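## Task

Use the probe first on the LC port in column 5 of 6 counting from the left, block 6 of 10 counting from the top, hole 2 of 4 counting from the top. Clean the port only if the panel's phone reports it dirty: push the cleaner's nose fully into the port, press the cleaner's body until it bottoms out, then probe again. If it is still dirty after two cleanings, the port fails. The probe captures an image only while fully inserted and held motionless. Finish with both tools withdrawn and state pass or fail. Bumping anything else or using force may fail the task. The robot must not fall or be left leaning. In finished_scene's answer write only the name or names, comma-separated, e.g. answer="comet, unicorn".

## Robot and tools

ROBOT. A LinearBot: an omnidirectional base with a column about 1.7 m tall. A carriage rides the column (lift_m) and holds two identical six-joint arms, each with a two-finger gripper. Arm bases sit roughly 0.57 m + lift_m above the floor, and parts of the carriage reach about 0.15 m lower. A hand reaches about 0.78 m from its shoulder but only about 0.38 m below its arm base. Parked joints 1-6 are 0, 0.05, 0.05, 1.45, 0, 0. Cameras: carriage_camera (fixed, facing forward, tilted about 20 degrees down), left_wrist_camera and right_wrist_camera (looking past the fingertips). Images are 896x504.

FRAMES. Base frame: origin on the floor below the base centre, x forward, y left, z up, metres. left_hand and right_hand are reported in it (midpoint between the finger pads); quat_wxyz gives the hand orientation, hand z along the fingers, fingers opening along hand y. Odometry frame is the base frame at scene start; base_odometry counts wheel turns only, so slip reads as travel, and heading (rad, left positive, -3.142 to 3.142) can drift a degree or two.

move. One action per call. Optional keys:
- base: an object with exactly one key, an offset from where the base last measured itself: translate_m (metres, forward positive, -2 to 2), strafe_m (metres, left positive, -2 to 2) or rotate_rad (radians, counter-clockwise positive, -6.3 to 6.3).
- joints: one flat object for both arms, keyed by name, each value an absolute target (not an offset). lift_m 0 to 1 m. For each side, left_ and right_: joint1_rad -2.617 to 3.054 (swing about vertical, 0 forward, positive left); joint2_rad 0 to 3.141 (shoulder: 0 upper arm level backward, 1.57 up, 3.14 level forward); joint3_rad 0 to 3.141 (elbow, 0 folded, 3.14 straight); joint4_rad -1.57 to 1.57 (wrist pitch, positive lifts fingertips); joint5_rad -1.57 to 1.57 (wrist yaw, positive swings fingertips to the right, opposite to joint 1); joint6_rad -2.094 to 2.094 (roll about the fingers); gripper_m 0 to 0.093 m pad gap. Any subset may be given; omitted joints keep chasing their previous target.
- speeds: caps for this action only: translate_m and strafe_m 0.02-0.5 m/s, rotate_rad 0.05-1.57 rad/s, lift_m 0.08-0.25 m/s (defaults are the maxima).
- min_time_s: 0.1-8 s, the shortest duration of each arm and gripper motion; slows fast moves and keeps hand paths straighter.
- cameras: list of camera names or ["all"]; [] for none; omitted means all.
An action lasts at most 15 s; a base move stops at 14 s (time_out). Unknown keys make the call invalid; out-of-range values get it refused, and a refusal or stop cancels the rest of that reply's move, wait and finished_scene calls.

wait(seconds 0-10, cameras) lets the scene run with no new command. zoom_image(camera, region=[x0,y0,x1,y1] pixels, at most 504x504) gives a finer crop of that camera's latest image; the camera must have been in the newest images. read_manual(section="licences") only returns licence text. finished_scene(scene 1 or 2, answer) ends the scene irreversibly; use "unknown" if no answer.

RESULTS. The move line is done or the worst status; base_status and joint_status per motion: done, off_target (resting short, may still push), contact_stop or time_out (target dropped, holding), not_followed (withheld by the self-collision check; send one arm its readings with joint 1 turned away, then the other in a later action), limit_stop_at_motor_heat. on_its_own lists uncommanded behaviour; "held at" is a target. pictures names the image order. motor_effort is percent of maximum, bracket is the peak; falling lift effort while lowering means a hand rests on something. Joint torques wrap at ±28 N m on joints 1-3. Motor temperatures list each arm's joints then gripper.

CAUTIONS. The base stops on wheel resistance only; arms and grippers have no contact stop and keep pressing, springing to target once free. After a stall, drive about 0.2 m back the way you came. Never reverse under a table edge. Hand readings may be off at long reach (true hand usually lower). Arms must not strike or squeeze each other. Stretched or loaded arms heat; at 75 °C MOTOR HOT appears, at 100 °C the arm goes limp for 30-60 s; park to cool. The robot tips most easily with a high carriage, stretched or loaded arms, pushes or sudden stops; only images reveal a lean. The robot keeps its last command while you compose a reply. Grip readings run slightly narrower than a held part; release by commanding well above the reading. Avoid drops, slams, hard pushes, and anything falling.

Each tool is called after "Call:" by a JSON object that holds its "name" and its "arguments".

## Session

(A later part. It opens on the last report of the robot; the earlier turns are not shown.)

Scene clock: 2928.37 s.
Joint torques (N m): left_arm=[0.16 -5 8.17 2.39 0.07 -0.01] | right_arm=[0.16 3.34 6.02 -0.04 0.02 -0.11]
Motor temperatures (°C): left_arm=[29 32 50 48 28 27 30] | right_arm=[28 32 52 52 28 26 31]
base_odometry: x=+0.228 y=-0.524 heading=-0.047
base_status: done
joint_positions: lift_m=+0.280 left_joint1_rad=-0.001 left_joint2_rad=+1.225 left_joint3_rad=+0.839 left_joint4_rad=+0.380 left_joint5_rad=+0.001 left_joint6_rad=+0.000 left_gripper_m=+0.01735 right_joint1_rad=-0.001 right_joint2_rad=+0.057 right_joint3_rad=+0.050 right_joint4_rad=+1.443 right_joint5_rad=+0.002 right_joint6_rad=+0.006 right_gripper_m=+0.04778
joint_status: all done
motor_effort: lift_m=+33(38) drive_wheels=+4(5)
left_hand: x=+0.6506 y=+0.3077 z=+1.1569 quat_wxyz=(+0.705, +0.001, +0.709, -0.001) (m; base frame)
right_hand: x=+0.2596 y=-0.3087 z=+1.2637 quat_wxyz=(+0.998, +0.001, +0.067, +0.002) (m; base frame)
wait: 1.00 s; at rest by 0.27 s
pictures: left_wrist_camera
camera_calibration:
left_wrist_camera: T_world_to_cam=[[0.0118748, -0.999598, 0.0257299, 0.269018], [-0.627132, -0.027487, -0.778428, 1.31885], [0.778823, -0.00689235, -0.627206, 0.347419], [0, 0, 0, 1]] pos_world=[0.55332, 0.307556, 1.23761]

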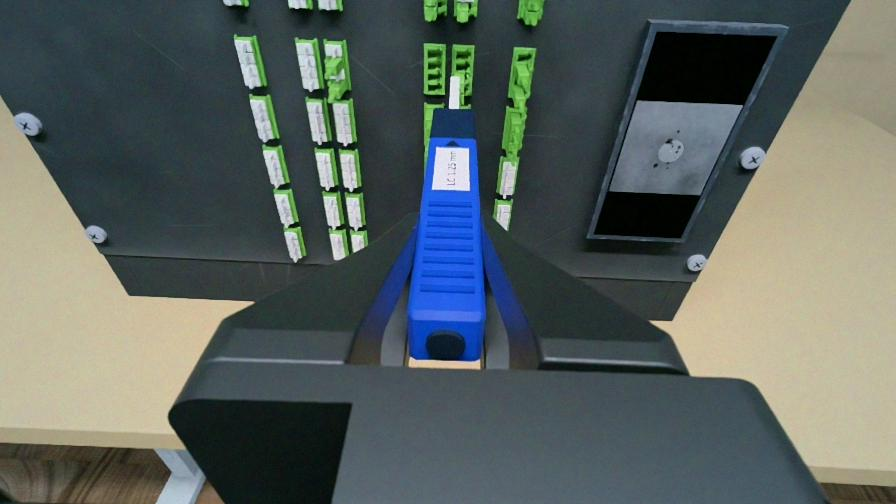

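Call:
{"name": "move", "arguments": {"base": {"strafe_m": -0.003}, "speeds": {"strafe_m": 0.02}, "cameras": ["left_wrist_camera"]}}

Call:
{"name": "zoom_image", "arguments": {"camera": "left_wrist_camera", "region": [430, 40, 480, 90]}}

Scene clock: 2952.23 s.
Joint torques (N m): left_arm=[0.1 -5.01 8.18 2.38 0.11 -0.01] | right_arm=[0.12 3.32 6.01 -0.04 0.02 -0.11]
Motor temperatures (°C): left_arm=[29 32 50 46 28 27 30] | right_arm=[28 32 51 51 28 26 31]
move: done
base_odometry: x=+0.228 y=-0.527 heading=-0.047
base_status: done
joint_positions: lift_m=+0.280 left_joint1_rad=-0.001 left_joint2_rad=+1.225 left_joint3_rad=+0.839 left_joint4_rad=+0.380 left_joint5_rad=-0.001 left_joint6_rad=+0.000 left_gripper_m=+0.01735 right_joint1_rad=-0.001 right_joint2_rad=+0.057 right_joint3_rad=+0.050 right_joint4_rad=+1.443 right_joint5_rad=+0.002 right_joint6_rad=+0.006 right_gripper_m=+0.04778
joint_status: not commanded
motor_effort: lift_m=+33(38) drive_wheels=+4(7)
left_hand: x=+0.6506 y=+0.3083 z=+1.1569 quat_wxyz=(+0.705, +0.000, +0.709, +0.000) (m; base frame)
right_hand: x=+0.2596 y=-0.3086 z=+1.2637 quat_wxyz=(+0.998, +0.001, +0.067, +0.002) (m; base frame)
pictures: left_wrist_camera
camera_calibration:
left_wrist_camera: T_world_to_cam=[[0.0148573, -0.999558, 0.0257617, 0.267715], [-0.627044, -0.0293828, -0.77843, 1.3194], [0.778842, -0.00458833, -0.627203, 0.346697], [0, 0, 0, 1]] pos_world=[0.553321, 0.307955, 1.23761]

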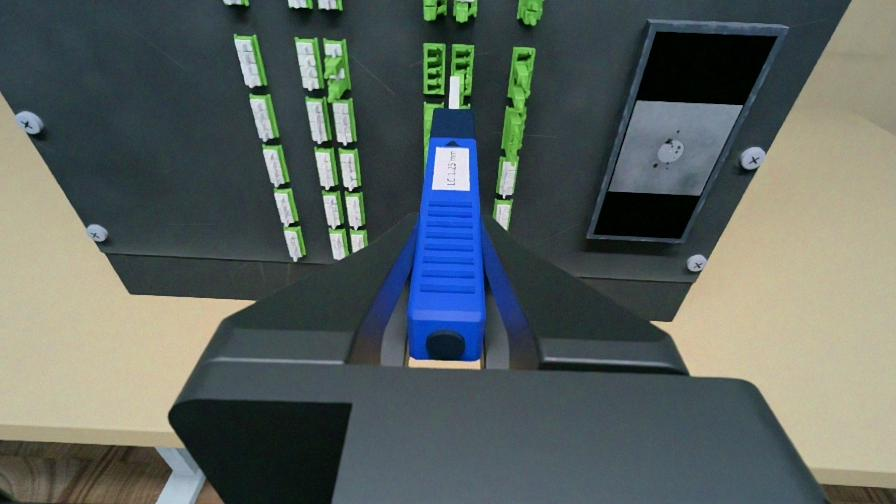

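Scaled by 10.080 from the camera's 896x504 image, which has a finer 1280x720 frame.

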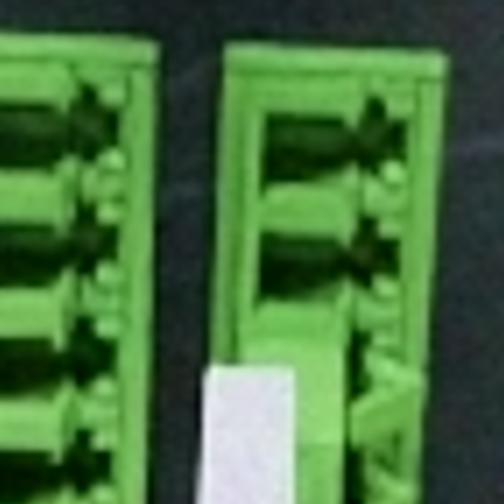

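Call:
{"name": "move", "arguments": {"base": {"strafe_m": -0.004}, "speeds": {"strafe_m": 0.02}, "cameras": ["left_wrist_camera"]}}

Call:
{"name": "zoom_image", "arguments": {"camera": "left_wrist_camera", "region": [430, 40, 480, 90]}}

Scene clock: 2985.13 s.
Joint torques (N m): left_arm=[0.1 -5 8.16 2.38 0.18 -0.01] | right_arm=[0.13 3.33 6.02 -0.03 0.02 -0.12]
Motor temperatures (°C): left_arm=[29 32 50 46 28 27 30] | right_arm=[28 32 51 48 28 26 31]
move: done
base_odometry: x=+0.228 y=-0.531 heading=-0.046
base_status: done
joint_positions: lift_m=+0.280 left_joint1_rad=-0.001 left_joint2_rad=+1.225 left_joint3_rad=+0.839 left_joint4_rad=+0.380 left_joint5_rad=-0.009 left_joint6_rad=+0.000 left_gripper_m=+0.01735 right_joint1_rad=-0.001 right_joint2_rad=+0.057 right_joint3_rad=+0.050 right_joint4_rad=+1.443 right_joint5_rad=+0.002 right_joint6_rad=+0.006 right_gripper_m=+0.04778
joint_status: not commanded
motor_effort: lift_m=+34(38) drive_wheels=+4(8)
left_hand: x=+0.6506 y=+0.3095 z=+1.1569 quat_wxyz=(+0.705, -0.003, +0.709, +0.003) (m; base frame)
right_hand: x=+0.2596 y=-0.3086 z=+1.2637 quat_wxyz=(+0.998, +0.001, +0.067, +0.002) (m; base frame)
pictures: left_wrist_camera
camera_calibration:
left_wrist_camera: T_world_to_cam=[[0.0221202, -0.999425, 0.0256791, 0.264254], [-0.626841, -0.0338742, -0.77841, 1.32066], [0.778833, 0.00112188, -0.62723, 0.344976], [0, 0, 0, 1]] pos_world=[0.553322, 0.308452, 1.23761]

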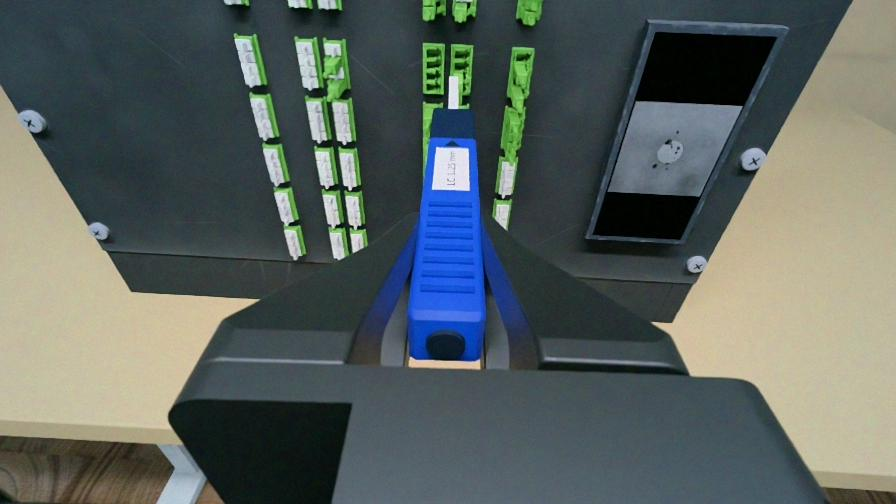

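Scaled by 10.080 from the camera's 896x504 image, which has a finer 1280x720 frame.

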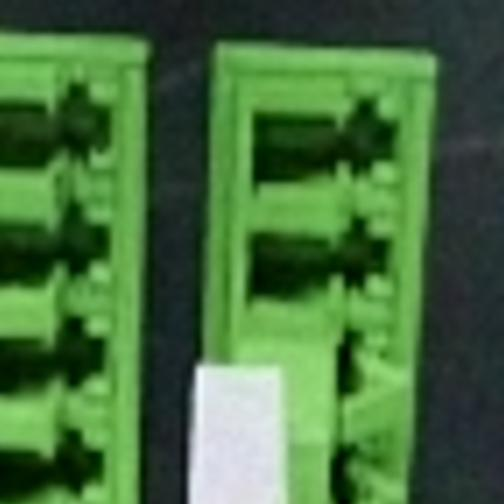

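Call:
{"name": "move", "arguments": {"base": {"translate_m": -0.015}, "speeds": {"translate_m": 0.02}, "cameras": ["left_wrist_camera"]}}

Call:
{"name": "zoom_image", "arguments": {"camera": "left_wrist_camera", "region": [430, 40, 480, 90]}}

Scene clock: 2999.13 s.
Joint torques (N m): left_arm=[0.1 -5.01 8.1 2.41 0.18 -0.01] | right_arm=[0.1 3.3 6.05 -0.02 0.01 -0.11]
Motor temperatures (°C): left_arm=[29 32 50 46 28 27 30] | right_arm=[28 32 51 47 28 26 31]
move: done
base_odometry: x=+0.213 y=-0.530 heading=-0.046
base_status: done
joint_positions: lift_m=+0.280 left_joint1_rad=-0.001 left_joint2_rad=+1.225 left_joint3_rad=+0.839 left_joint4_rad=+0.377 left_joint5_rad=-0.009 left_joint6_rad=+0.000 left_gripper_m=+0.01735 right_joint1_rad=-0.001 right_joint2_rad=+0.057 right_joint3_rad=+0.050 right_joint4_rad=+1.444 right_joint5_rad=+0.002 right_joint6_rad=+0.006 right_gripper_m=+0.04778
joint_status: not commanded
motor_effort: lift_m=+29(38) drive_wheels=+2(9)
left_hand: x=+0.6506 y=+0.3095 z=+1.1562 quat_wxyz=(+0.704, -0.003, +0.710, +0.003) (m; base frame)
right_hand: x=+0.2593 y=-0.3086 z=+1.2637 quat_wxyz=(+0.998, +0.001, +0.067, +0.002) (m; base frame)
pictures: left_wrist_camera
camera_calibration:
left_wrist_camera: T_world_to_cam=[[0.0221869, -0.999425, 0.0256206, 0.264295], [-0.628893, -0.0338736, -0.776754, 1.31957], [0.777175, 0.00112115, -0.629283, 0.348021], [0, 0, 0, 1]] pos_world=[0.553531, 0.308452, 1.23721]

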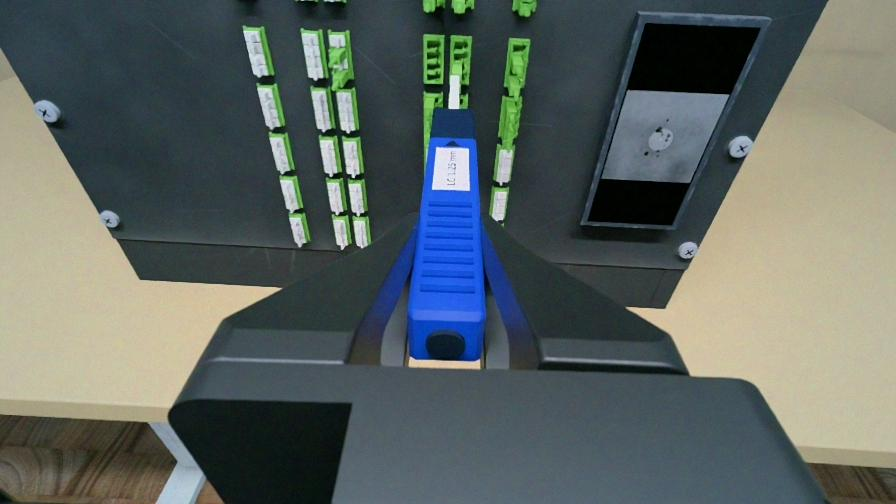

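Scaled by 10.080 from the camera's 896x504 image, which has a finer 1280x720 frame.

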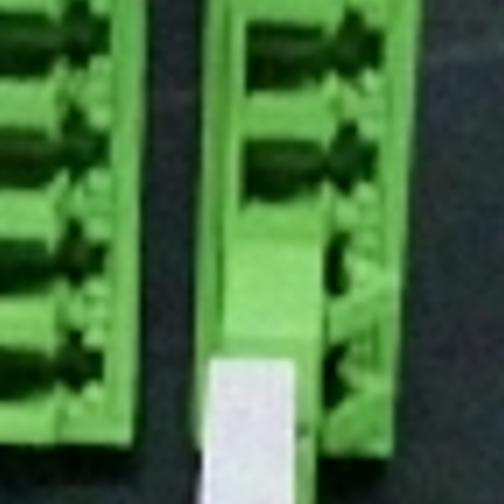

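Call:
{"name": "move", "arguments": {"joints": {"left_joint5_rad": 0.0135}, "min_time_s": 1, "cameras": ["left_wrist_camera"]}}

Call:
{"name": "zoom_image", "arguments": {"camera": "left_wrist_camera", "region": [430, 40, 480, 90]}}

Scene clock: 3033.37 s.
Joint torques (N m): left_arm=[0.1 -5 8.16 2.41 0.17 -0.01] | right_arm=[0.12 3.33 6.02 -0.05 0.02 -0.12]
Motor temperatures (°C): left_arm=[29 32 51 46 28 27 30] | right_arm=[28 31 50 45 28 26 31]
move: done
base_odometry: x=+0.213 y=-0.530 heading=-0.046
base_status: not commanded
joint_positions: lift_m=+0.280 left_joint1_rad=-0.001 left_joint2_rad=+1.225 left_joint3_rad=+0.839 left_joint4_rad=+0.377 left_joint5_rad=+0.001 left_joint6_rad=+0.000 left_gripper_m=+0.01735 right_joint1_rad=-0.001 right_joint2_rad=+0.057 right_joint3_rad=+0.050 right_joint4_rad=+1.444 right_joint5_rad=+0.002 right_joint6_rad=+0.006 right_gripper_m=+0.04778
joint_status: all done
motor_effort: lift_m=+32(38) drive_wheels=+2(2)
left_hand: x=+0.6506 y=+0.3078 z=+1.1562 quat_wxyz=(+0.704, +0.001, +0.710, -0.001) (m; base frame)
right_hand: x=+0.2593 y=-0.3086 z=+1.2637 quat_wxyz=(+0.998, +0.001, +0.067, +0.002) (m; base frame)
pictures: left_wrist_camera
camera_calibration:
left_wrist_camera: T_world_to_cam=[[0.012303, -0.999595, 0.0256635, 0.26907], [-0.629223, -0.0276861, -0.776732, 1.3178], [0.777128, -0.00659193, -0.629308, 0.350454], [0, 0, 0, 1]] pos_world=[0.55353, 0.307756, 1.23721]

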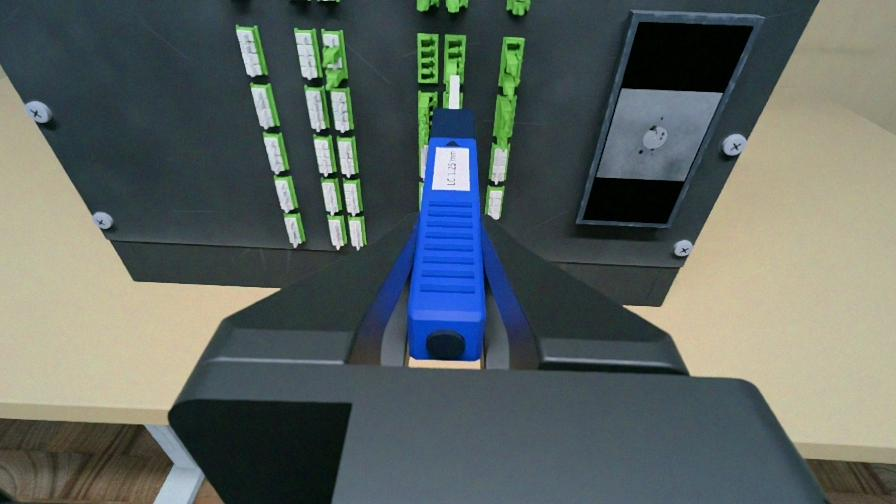

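Scaled by 10.080 from the camera's 896x504 image, which has a finer 1280x720 frame.

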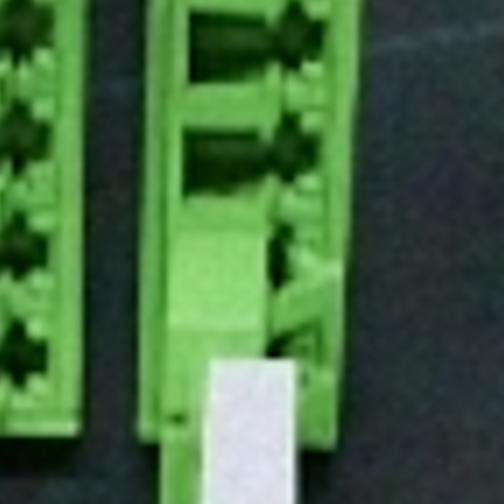

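Call:
{"name": "move", "arguments": {"joints": {"left_joint1_rad": 0.014, "left_joint5_rad": 0.022}, "min_time_s": 1, "cameras": ["left_wrist_camera"]}}

Call:
{"name": "zoom_image", "arguments": {"camera": "left_wrist_camera", "region": [430, 40, 480, 90]}}

Scene clock: 3040.80 s.
Joint torques (N m): left_arm=[0.61 -4.96 8.14 2.41 0.2 -0.02] | right_arm=[0.12 3.33 6.01 -0.05 0.01 -0.12]
Motor temperatures (°C): left_arm=[29 32 51 46 28 27 30] | right_arm=[28 31 50 45 28 26 31]
move: done
base_odometry: x=+0.213 y=-0.530 heading=-0.046
base_status: not commanded
joint_positions: lift_m=+0.280 left_joint1_rad=+0.008 left_joint2_rad=+1.225 left_joint3_rad=+0.839 left_joint4_rad=+0.377 left_joint5_rad=+0.010 left_joint6_rad=+0.000 left_gripper_m=+0.01735 right_joint1_rad=-0.001 right_joint2_rad=+0.057 right_joint3_rad=+0.050 right_joint4_rad=+1.444 right_joint5_rad=+0.002 right_joint6_rad=+0.006 right_gripper_m=+0.04778
joint_status: all done
motor_effort: lift_m=+33(38) drive_wheels=+2(2)
left_hand: x=+0.6506 y=+0.3099 z=+1.1562 quat_wxyz=(+0.704, +0.001, +0.710, -0.001) (m; base frame)
right_hand: x=+0.2593 y=-0.3086 z=+1.2637 quat_wxyz=(+0.998, +0.001, +0.067, +0.002) (m; base frame)
pictures: left_wrist_camera
camera_calibration:
left_wrist_camera: T_world_to_cam=[[0.0119297, -0.999595, 0.0258382, 0.27116], [-0.629233, -0.027587, -0.776727, 1.31782], [0.777125, -0.00699213, -0.629307, 0.350592], [0, 0, 0, 1]] pos_world=[0.55353, 0.309856, 1.23721]

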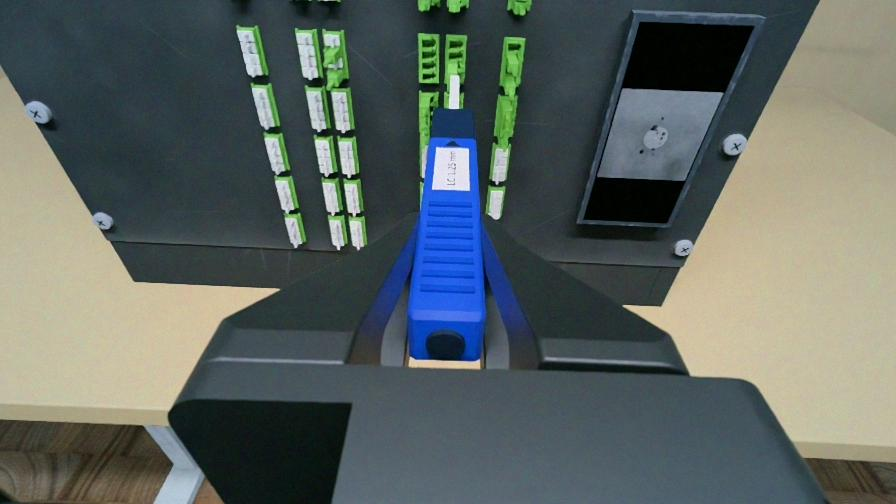

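Scaled by 10.080 from the camera's 896x504 image, which has a finer 1280x720 frame.

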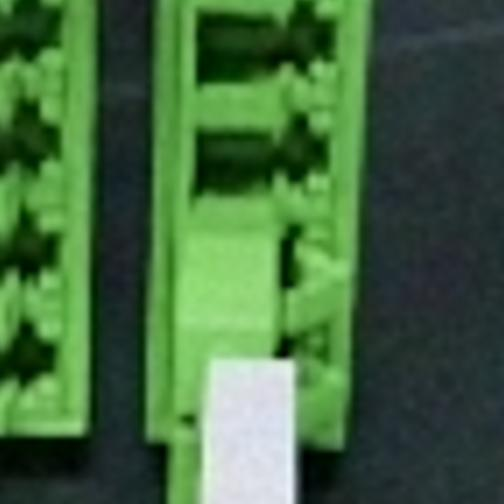

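Call:
{"name": "wait", "arguments": {"seconds": 0.5, "cameras": ["left_wrist_camera"]}}

Call:
{"name": "zoom_image", "arguments": {"camera": "left_wrist_camera", "region": [430, 40, 480, 90]}}

Scene clock: 3047.17 s.
Joint torques (N m): left_arm=[0.57 -5 8.18 2.41 0.19 -0.02] | right_arm=[0.14 3.32 6.02 -0.05 0.01 -0.12]
Motor temperatures (°C): left_arm=[29 32 51 46 28 27 30] | right_arm=[28 31 50 45 28 26 31]
base_odometry: x=+0.213 y=-0.530 heading=-0.046
base_status: not commanded
joint_positions: lift_m=+0.280 left_joint1_rad=+0.008 left_joint2_rad=+1.225 left_joint3_rad=+0.839 left_joint4_rad=+0.377 left_joint5_rad=+0.010 left_joint6_rad=+0.000 left_gripper_m=+0.01735 right_joint1_rad=-0.001 right_joint2_rad=+0.057 right_joint3_rad=+0.050 right_joint4_rad=+1.444 right_joint5_rad=+0.002 right_joint6_rad=+0.006 right_gripper_m=+0.04778
joint_status: all done
motor_effort: lift_m=+36(38) drive_wheels=+2(2)
left_hand: x=+0.6506 y=+0.3100 z=+1.1562 quat_wxyz=(+0.704, +0.001, +0.710, -0.001) (m; base frame)
right_hand: x=+0.2593 y=-0.3086 z=+1.2637 quat_wxyz=(+0.998, +0.001, +0.067, +0.002) (m; base frame)
wait: 0.50 s; at rest from the start
pictures: left_wrist_camera
camera_calibration:
left_wrist_camera: T_world_to_cam=[[0.0119297, -0.999595, 0.0258382, 0.27126], [-0.629233, -0.027587, -0.776727, 1.31783], [0.777125, -0.00699213, -0.629307, 0.350592], [0, 0, 0, 1]] pos_world=[0.55353, 0.309956, 1.23721]

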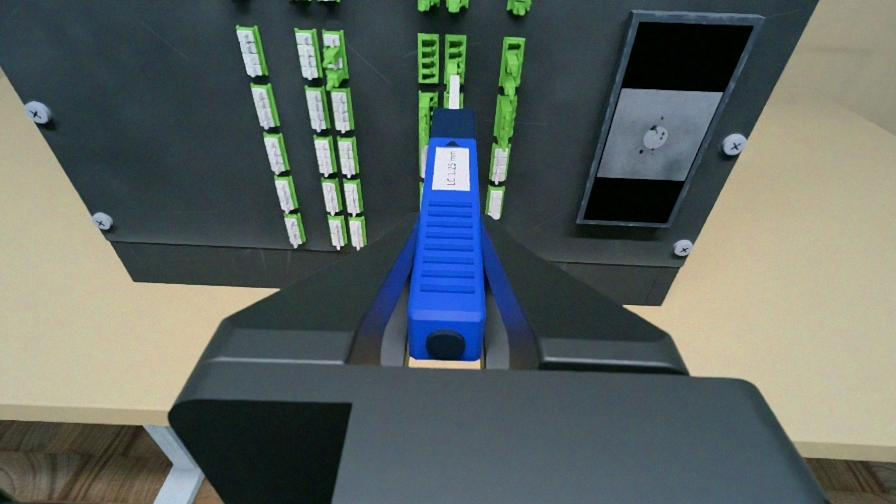

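Scaled by 10.080 from the camera's 896x504 image, which has a finer 1280x720 frame.

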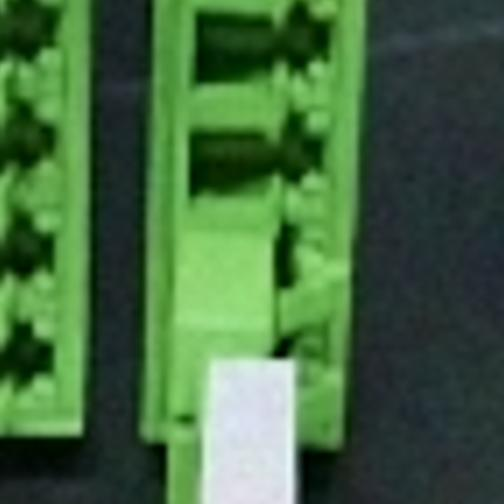

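Call:
{"name": "zoom_image", "arguments": {"camera": "left_wrist_camera", "region": [24, 98, 54, 128]}}

Call:
{"name": "zoom_image", "arguments": {"camera": "left_wrist_camera", "region": [88, 206, 118, 236]}}

Call:
{"name": "zoom_image", "arguments": {"camera": "left_wrist_camera", "region": [719, 130, 749, 160]}}

Call:
{"name": "zoom_image", "arguments": {"camera": "left_wrist_camera", "region": [668, 233, 698, 263]}}

Scaled by 16.800 from the camera's 896x504 image, which has a finer 1280x720 frame.

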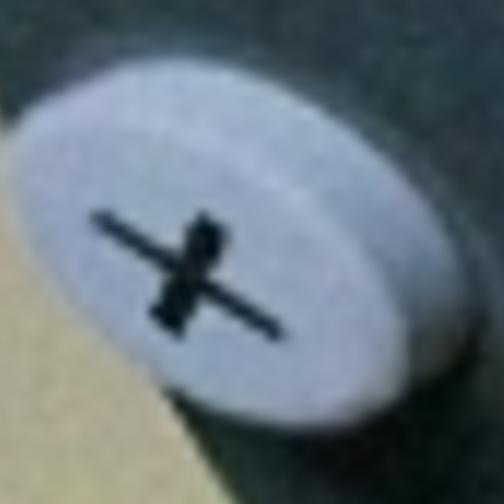

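Scaled by 16.800 from the camera's 896x504 image, which has a finer 1280x720 frame.

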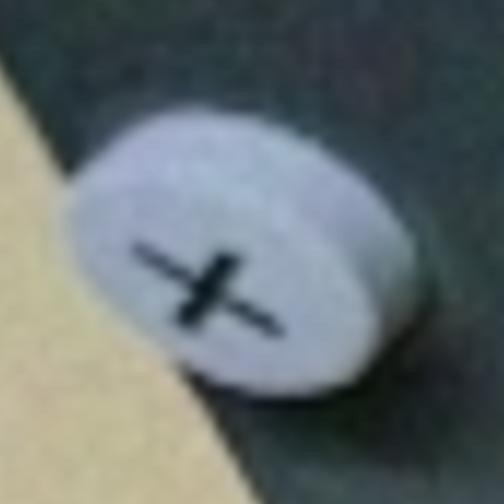

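Scaled by 16.800 from the camera's 896x504 image, which has a finer 1280x720 frame.

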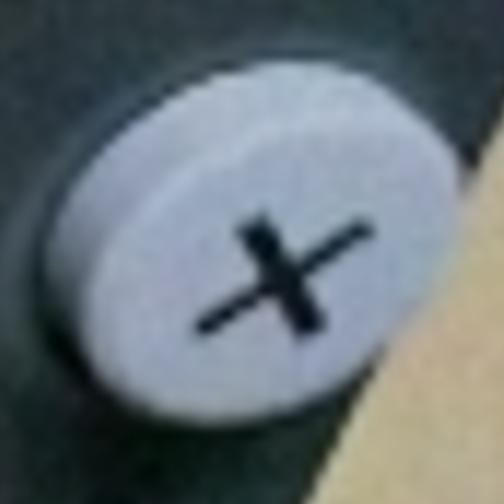

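Scaled by 16.800 from the camera's 896x504 image, which has a finer 1280x720 frame.

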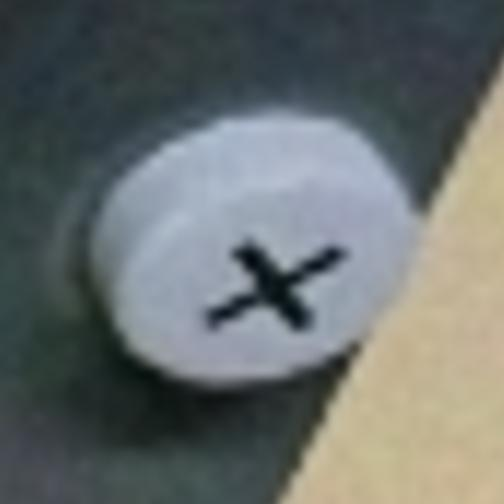

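Call:
{"name": "move", "arguments": {"joints": {"left_joint1_rad": 0.032, "left_joint5_rad": 0.048}, "min_time_s": 1.5, "cameras": ["left_wrist_camera"]}}

Call:
{"name": "zoom_image", "arguments": {"camera": "left_wrist_camera", "region": [430, 40, 480, 90]}}

Call:
{"name": "zoom_image", "arguments": {"camera": "left_wrist_camera", "region": [24, 98, 54, 128]}}

Call:
{"name": "zoom_image", "arguments": {"camera": "left_wrist_camera", "region": [88, 206, 118, 236]}}

Call:
{"name": "zoom_image", "arguments": {"camera": "left_wrist_camera", "region": [719, 130, 749, 160]}}

Call:
{"name": "zoom_image", "arguments": {"camera": "left_wrist_camera", "region": [668, 233, 698, 263]}}

Scene clock: 3106.80 s.
Joint torques (N m): left_arm=[0.61 -4.97 8.16 2.41 0.21 -0.02] | right_arm=[0.12 3.34 6.05 -0.05 0.02 -0.12]
Motor temperatures (°C): left_arm=[29 32 51 46 28 27 30] | right_arm=[28 31 49 42 28 26 31]
move: done
base_odometry: x=+0.213 y=-0.530 heading=-0.046
base_status: not commanded
joint_positions: lift_m=+0.280 left_joint1_rad=+0.026 left_joint2_rad=+1.225 left_joint3_rad=+0.839 left_joint4_rad=+0.377 left_joint5_rad=+0.036 left_joint6_rad=+0.000 left_gripper_m=+0.01735 right_joint1_rad=-0.001 right_joint2_rad=+0.057 right_joint3_rad=+0.050 right_joint4_rad=+1.444 right_joint5_rad=+0.002 right_joint6_rad=+0.006 right_gripper_m=+0.04778
joint_status: all done
motor_effort: lift_m=+31(40) drive_wheels=+2(2)
left_hand: x=+0.6505 y=+0.3131 z=+1.1562 quat_wxyz=(+0.704, +0.004, +0.710, -0.004) (m; base frame)
right_hand: x=+0.2593 y=-0.3086 z=+1.2637 quat_wxyz=(+0.998, +0.001, +0.067, +0.002) (m; base frame)
pictures: left_wrist_camera
camera_calibration:
left_wrist_camera: T_world_to_cam=[[0.00395231, -0.999654, 0.026011, 0.279283], [-0.629426, -0.022699, -0.776729, 1.31644], [0.777051, -0.0133021, -0.629297, 0.352706], [0, 0, 0, 1]] pos_world=[0.553429, 0.31376, 1.23721]

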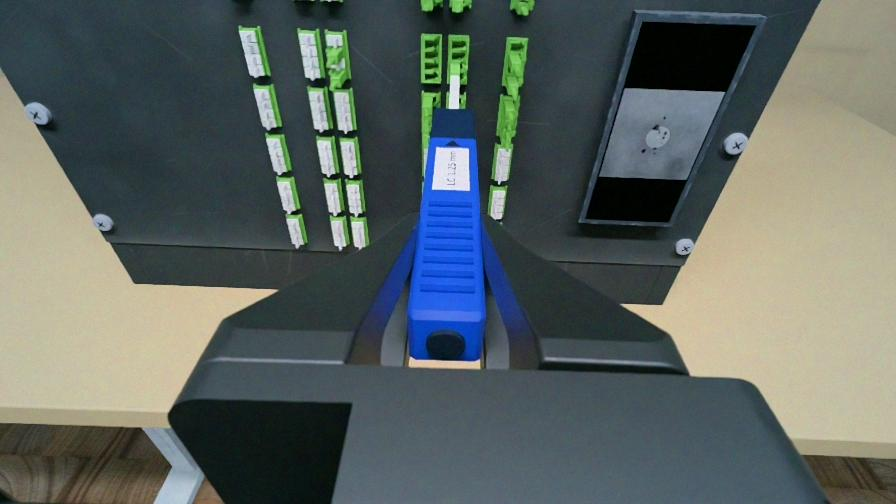

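Scaled by 10.080 from the camera's 896x504 image, which has a finer 1280x720 frame.

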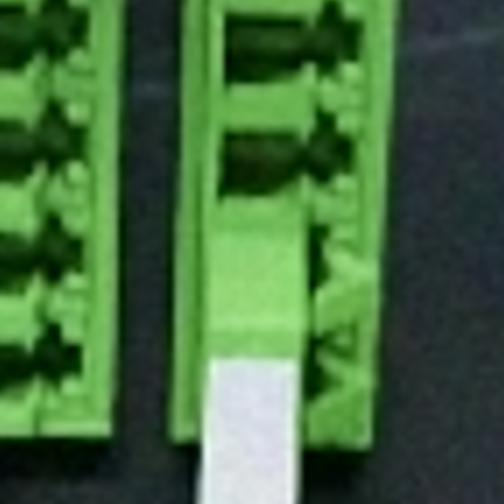

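Scaled by 16.800 from the camera's 896x504 image, which has a finer 1280x720 frame.

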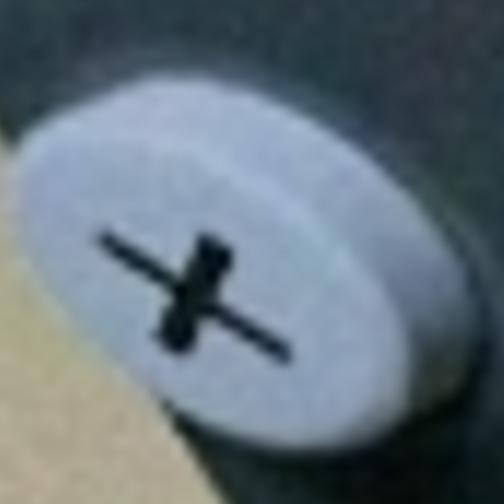

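Scaled by 16.800 from the camera's 896x504 image, which has a finer 1280x720 frame.

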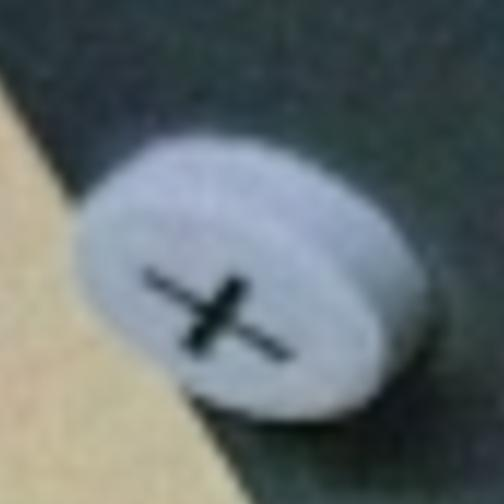

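Scaled by 16.800 from the camera's 896x504 image, which has a finer 1280x720 frame.

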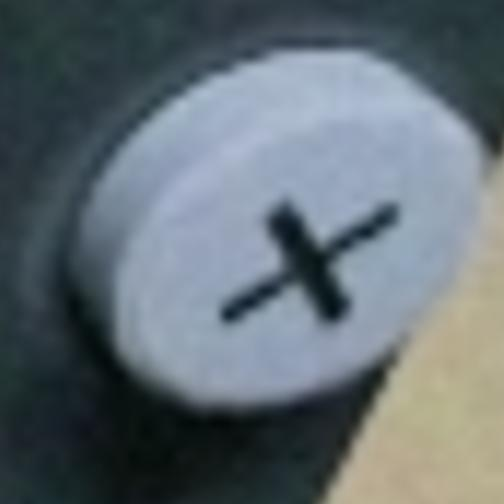

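Scaled by 16.800 from the camera's 896x504 image, which has a finer 1280x720 frame.

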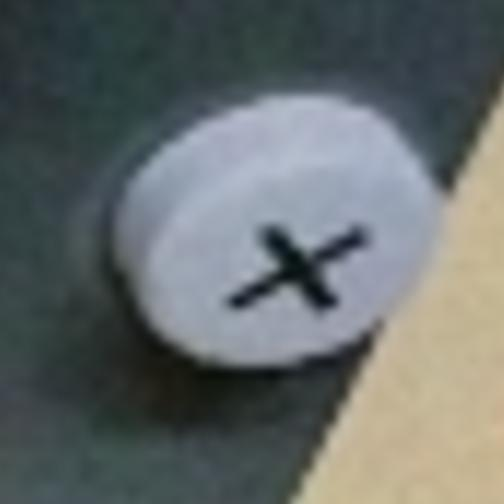

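Call:
{"name": "zoom_image", "arguments": {"camera": "left_wrist_camera", "region": [440, 40, 480, 80]}}

Call:
{"name": "zoom_image", "arguments": {"camera": "left_wrist_camera", "region": [410, 20, 540, 150]}}

Scaled by 12.600 from the camera's 896x504 image, which has a finer 1280x720 frame.

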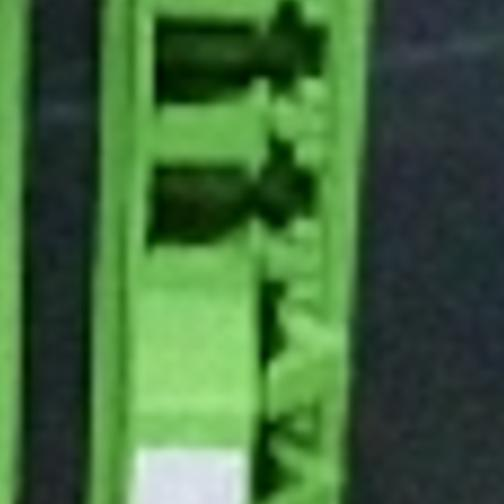

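Scaled by 3.877 from the camera's 896x504 image, which has a finer 1280x720 frame.

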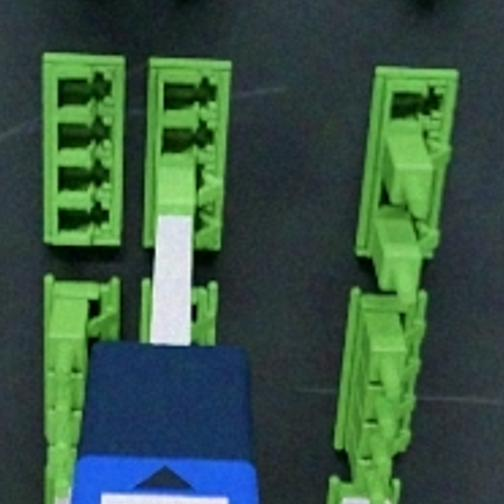

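Call:
{"name": "zoom_image", "arguments": {"camera": "left_wrist_camera", "region": [490, 30, 540, 80]}}

Call:
{"name": "zoom_image", "arguments": {"camera": "left_wrist_camera", "region": [490, 80, 540, 130]}}

Scaled by 10.080 from the camera's 896x504 image, which has a finer 1280x720 frame.

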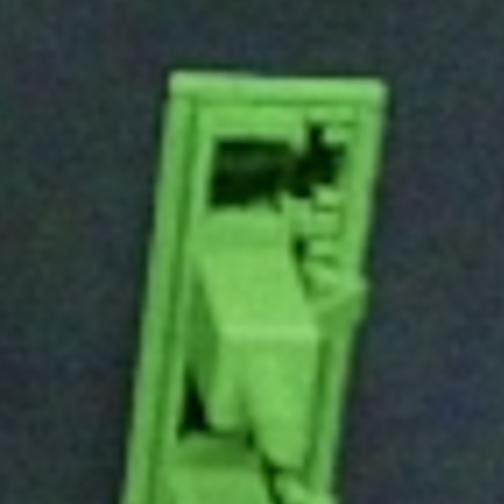

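Scaled by 10.080 from the camera's 896x504 image, which has a finer 1280x720 frame.

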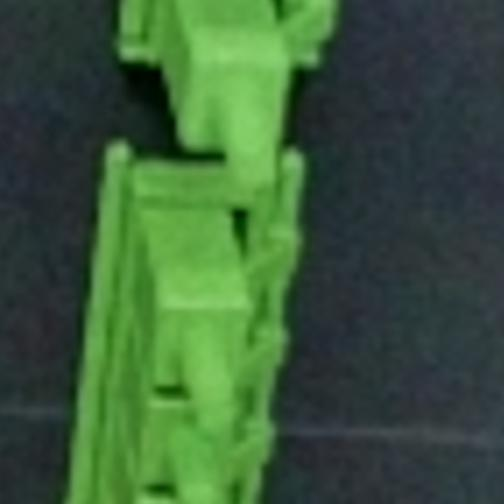

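Call:
{"name": "move", "arguments": {"base": {"translate_m": -0.08}, "speeds": {"translate_m": 0.05}, "cameras": ["left_wrist_camera"]}}

Scene clock: 3219.03 s.
Joint torques (N m): left_arm=[0.59 -4.86 8.14 2.43 0.18 -0.01] | right_arm=[0.1 3.34 6.04 -0.06 0.02 -0.12]
Motor temperatures (°C): left_arm=[29 32 51 46 28 27 30] | right_arm=[28 31 48 38 28 26 31]
move: done
base_odometry: x=+0.133 y=-0.527 heading=-0.046
base_status: done
joint_positions: lift_m=+0.280 left_joint1_rad=+0.026 left_joint2_rad=+1.225 left_joint3_rad=+0.839 left_joint4_rad=+0.376 left_joint5_rad=+0.037 left_joint6_rad=+0.000 left_gripper_m=+0.01735 right_joint1_rad=-0.001 right_joint2_rad=+0.057 right_joint3_rad=+0.050 right_joint4_rad=+1.443 right_joint5_rad=+0.002 right_joint6_rad=+0.006 right_gripper_m=+0.04778
joint_status: not commanded
motor_effort: lift_m=+33(39) drive_wheels=-2(8)
left_hand: x=+0.6505 y=+0.3129 z=+1.1559 quat_wxyz=(+0.704, +0.004, +0.711, -0.004) (m; base frame)
right_hand: x=+0.2594 y=-0.3086 z=+1.2637 quat_wxyz=(+0.998, +0.001, +0.067, +0.002) (m; base frame)
pictures: left_wrist_camera
camera_calibration:
left_wrist_camera: T_world_to_cam=[[0.00312147, -0.999655, 0.0260615, 0.279686], [-0.630267, -0.0222003, -0.776061, 1.31584], [0.776372, -0.0140033, -0.63012, 0.354113], [0, 0, 0, 1]] pos_world=[0.553532, 0.31376, 1.23701]

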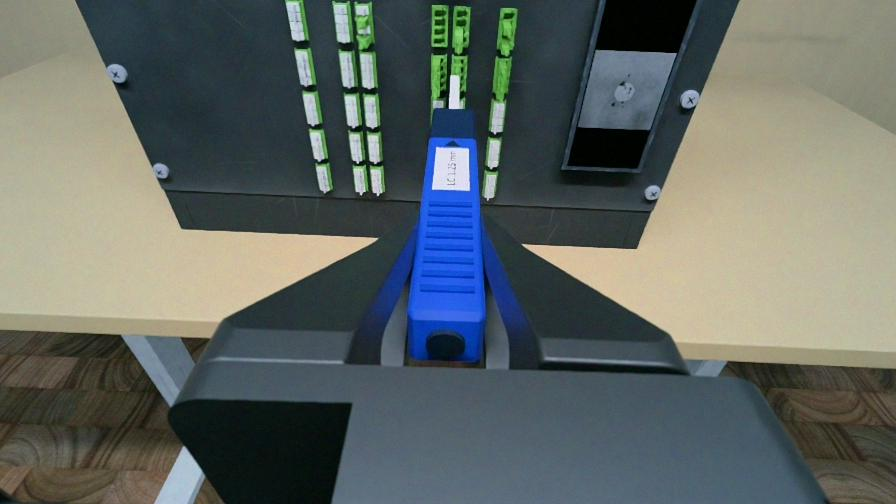

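Call:
{"name": "zoom_image", "arguments": {"camera": "left_wrist_camera", "region": [102, 59, 132, 89]}}

Call:
{"name": "zoom_image", "arguments": {"camera": "left_wrist_camera", "region": [146, 156, 176, 186]}}

Call:
{"name": "zoom_image", "arguments": {"camera": "left_wrist_camera", "region": [674, 84, 704, 114]}}

Call:
{"name": "zoom_image", "arguments": {"camera": "left_wrist_camera", "region": [638, 177, 668, 207]}}

Call:
{"name": "zoom_image", "arguments": {"camera": "left_wrist_camera", "region": [430, 0, 480, 50]}}

Scaled by 16.800 from the camera's 896x504 image, which has a finer 1280x720 frame.

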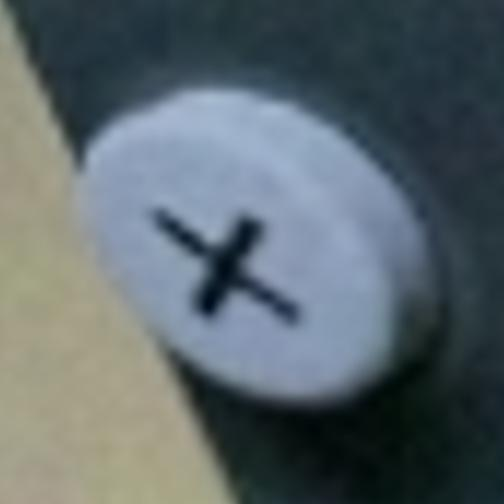

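Scaled by 16.800 from the camera's 896x504 image, which has a finer 1280x720 frame.

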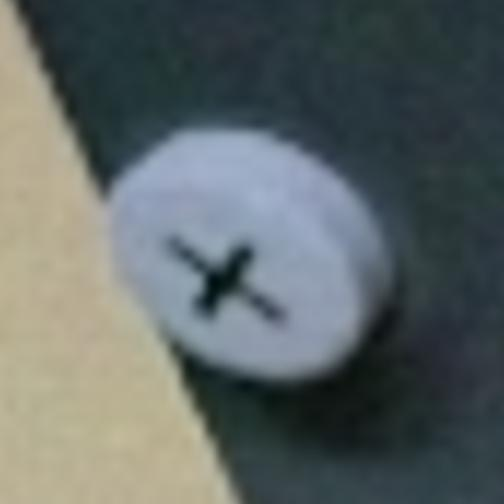

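Scaled by 16.800 from the camera's 896x504 image, which has a finer 1280x720 frame.

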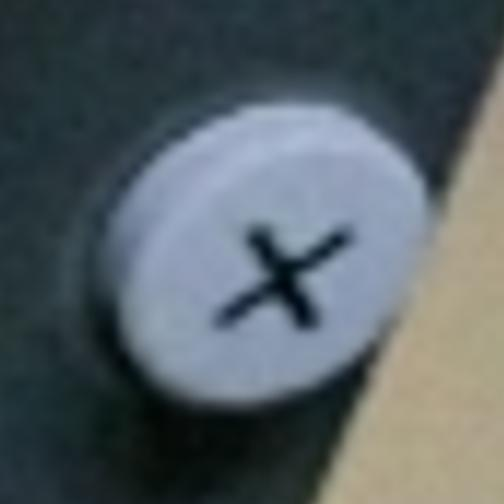

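Scaled by 16.800 from the camera's 896x504 image, which has a finer 1280x720 frame.

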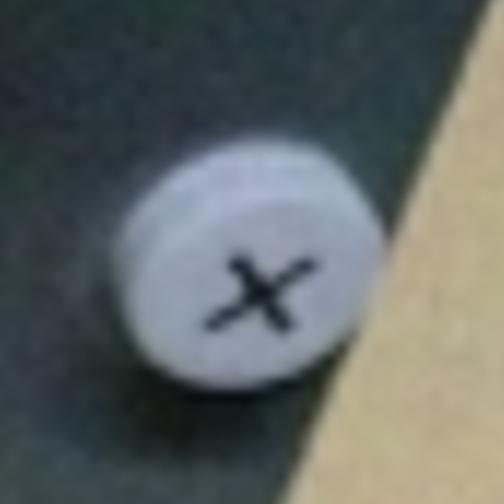

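Scaled by 10.080 from the camera's 896x504 image, which has a finer 1280x720 frame.

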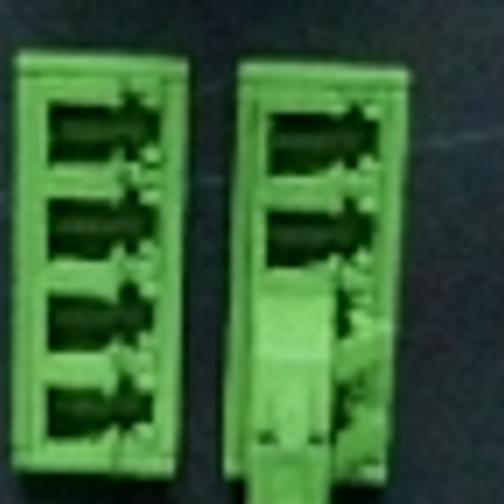

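Call:
{"name": "move", "arguments": {"base": {"translate_m": 0.08}, "joints": {"lift_m": 0.283}, "speeds": {"translate_m": 0.05, "lift_m": 0.08}, "cameras": ["left_wrist_camera"]}}

Call:
{"name": "zoom_image", "arguments": {"camera": "left_wrist_camera", "region": [430, 40, 480, 90]}}

Call:
{"name": "zoom_image", "arguments": {"camera": "left_wrist_camera", "region": [24, 98, 54, 128]}}

Call:
{"name": "zoom_image", "arguments": {"camera": "left_wrist_camera", "region": [88, 206, 118, 236]}}

Call:
{"name": "zoom_image", "arguments": {"camera": "left_wrist_camera", "region": [719, 130, 749, 160]}}

Call:
{"name": "zoom_image", "arguments": {"camera": "left_wrist_camera", "region": [668, 233, 698, 263]}}

Scene clock: 3286.37 s.
Joint torques (N m): left_arm=[0.59 -4.9 8.2 2.42 0.17 -0.01] | right_arm=[0.09 3.34 6.02 -0.05 0.02 -0.12]
Motor temperatures (°C): left_arm=[29 32 51 47 28 27 30] | right_arm=[28 31 47 36 28 26 31]
move: done
base_odometry: x=+0.213 y=-0.530 heading=-0.046
base_status: done
joint_positions: lift_m=+0.283 left_joint1_rad=+0.026 left_joint2_rad=+1.225 left_joint3_rad=+0.839 left_joint4_rad=+0.376 left_joint5_rad=+0.037 left_joint6_rad=+0.000 left_gripper_m=+0.01735 right_joint1_rad=-0.001 right_joint2_rad=+0.057 right_joint3_rad=+0.050 right_joint4_rad=+1.443 right_joint5_rad=+0.002 right_joint6_rad=+0.006 right_gripper_m=+0.04778
joint_status: all done
motor_effort: lift_m=+37(45) drive_wheels=-3(9)
left_hand: x=+0.6504 y=+0.3129 z=+1.1587 quat_wxyz=(+0.704, +0.004, +0.710, -0.004) (m; base frame)
right_hand: x=+0.2595 y=-0.3086 z=+1.2664 quat_wxyz=(+0.998, +0.001, +0.067, +0.002) (m; base frame)
pictures: left_wrist_camera
camera_calibration:
left_wrist_camera: T_world_to_cam=[[0.00311459, -0.999655, 0.0260627, 0.279616], [-0.630049, -0.0222008, -0.776238, 1.31804], [0.776549, -0.0140031, -0.629901, 0.355587], [0, 0, 0, 1]] pos_world=[0.553431, 0.31376, 1.23981]

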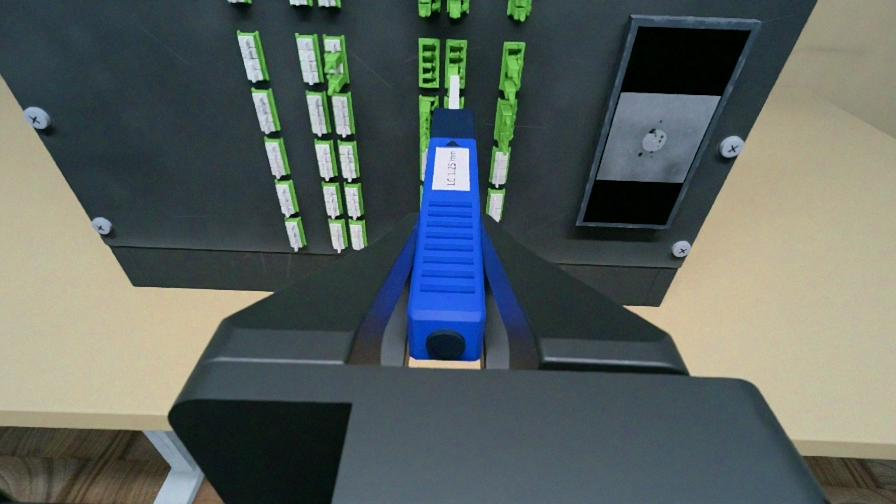

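Scaled by 10.080 from the camera's 896x504 image, which has a finer 1280x720 frame.

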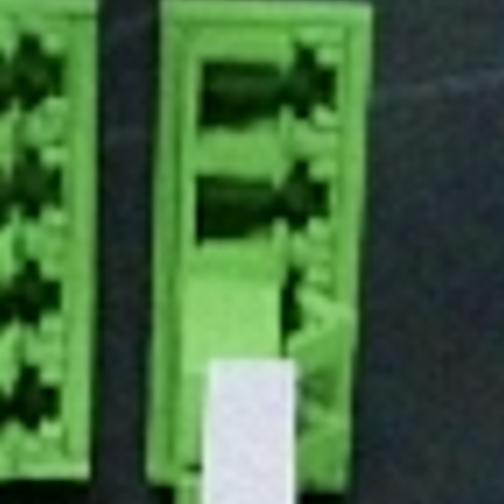

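Scaled by 16.800 from the camera's 896x504 image, which has a finer 1280x720 frame.

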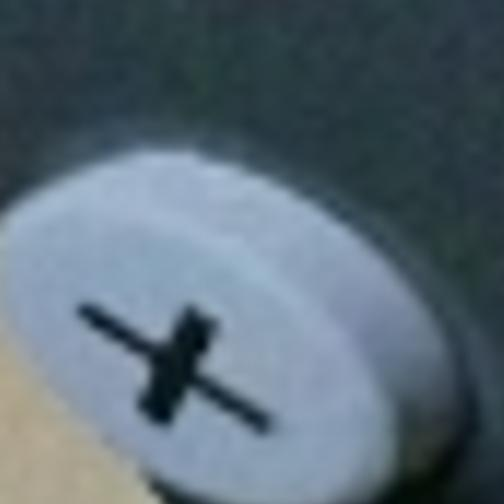

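Scaled by 16.800 from the camera's 896x504 image, which has a finer 1280x720 frame.

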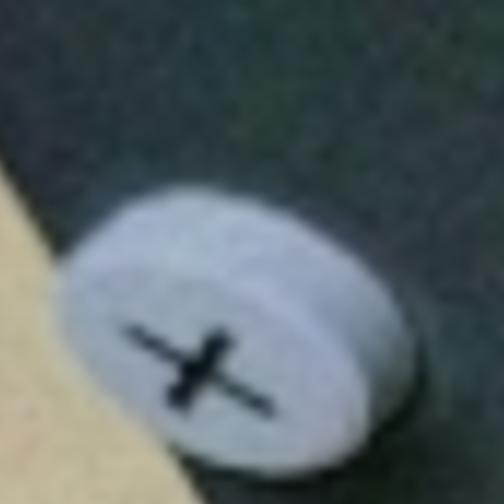

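Scaled by 16.800 from the camera's 896x504 image, which has a finer 1280x720 frame.

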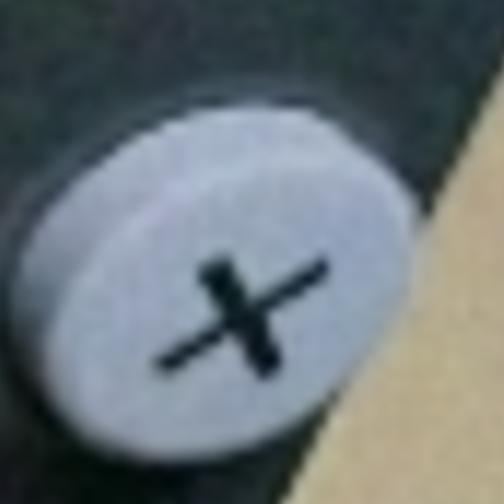

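Scaled by 16.800 from the camera's 896x504 image, which has a finer 1280x720 frame.

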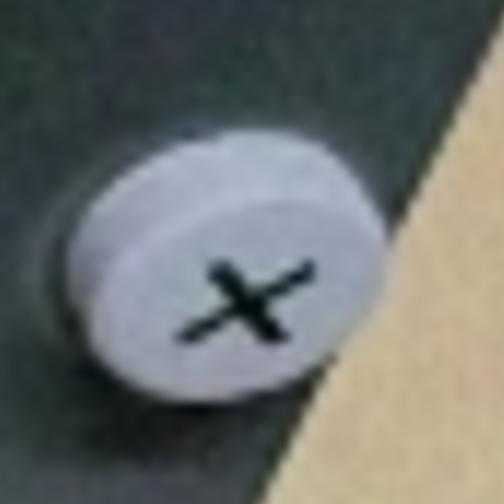

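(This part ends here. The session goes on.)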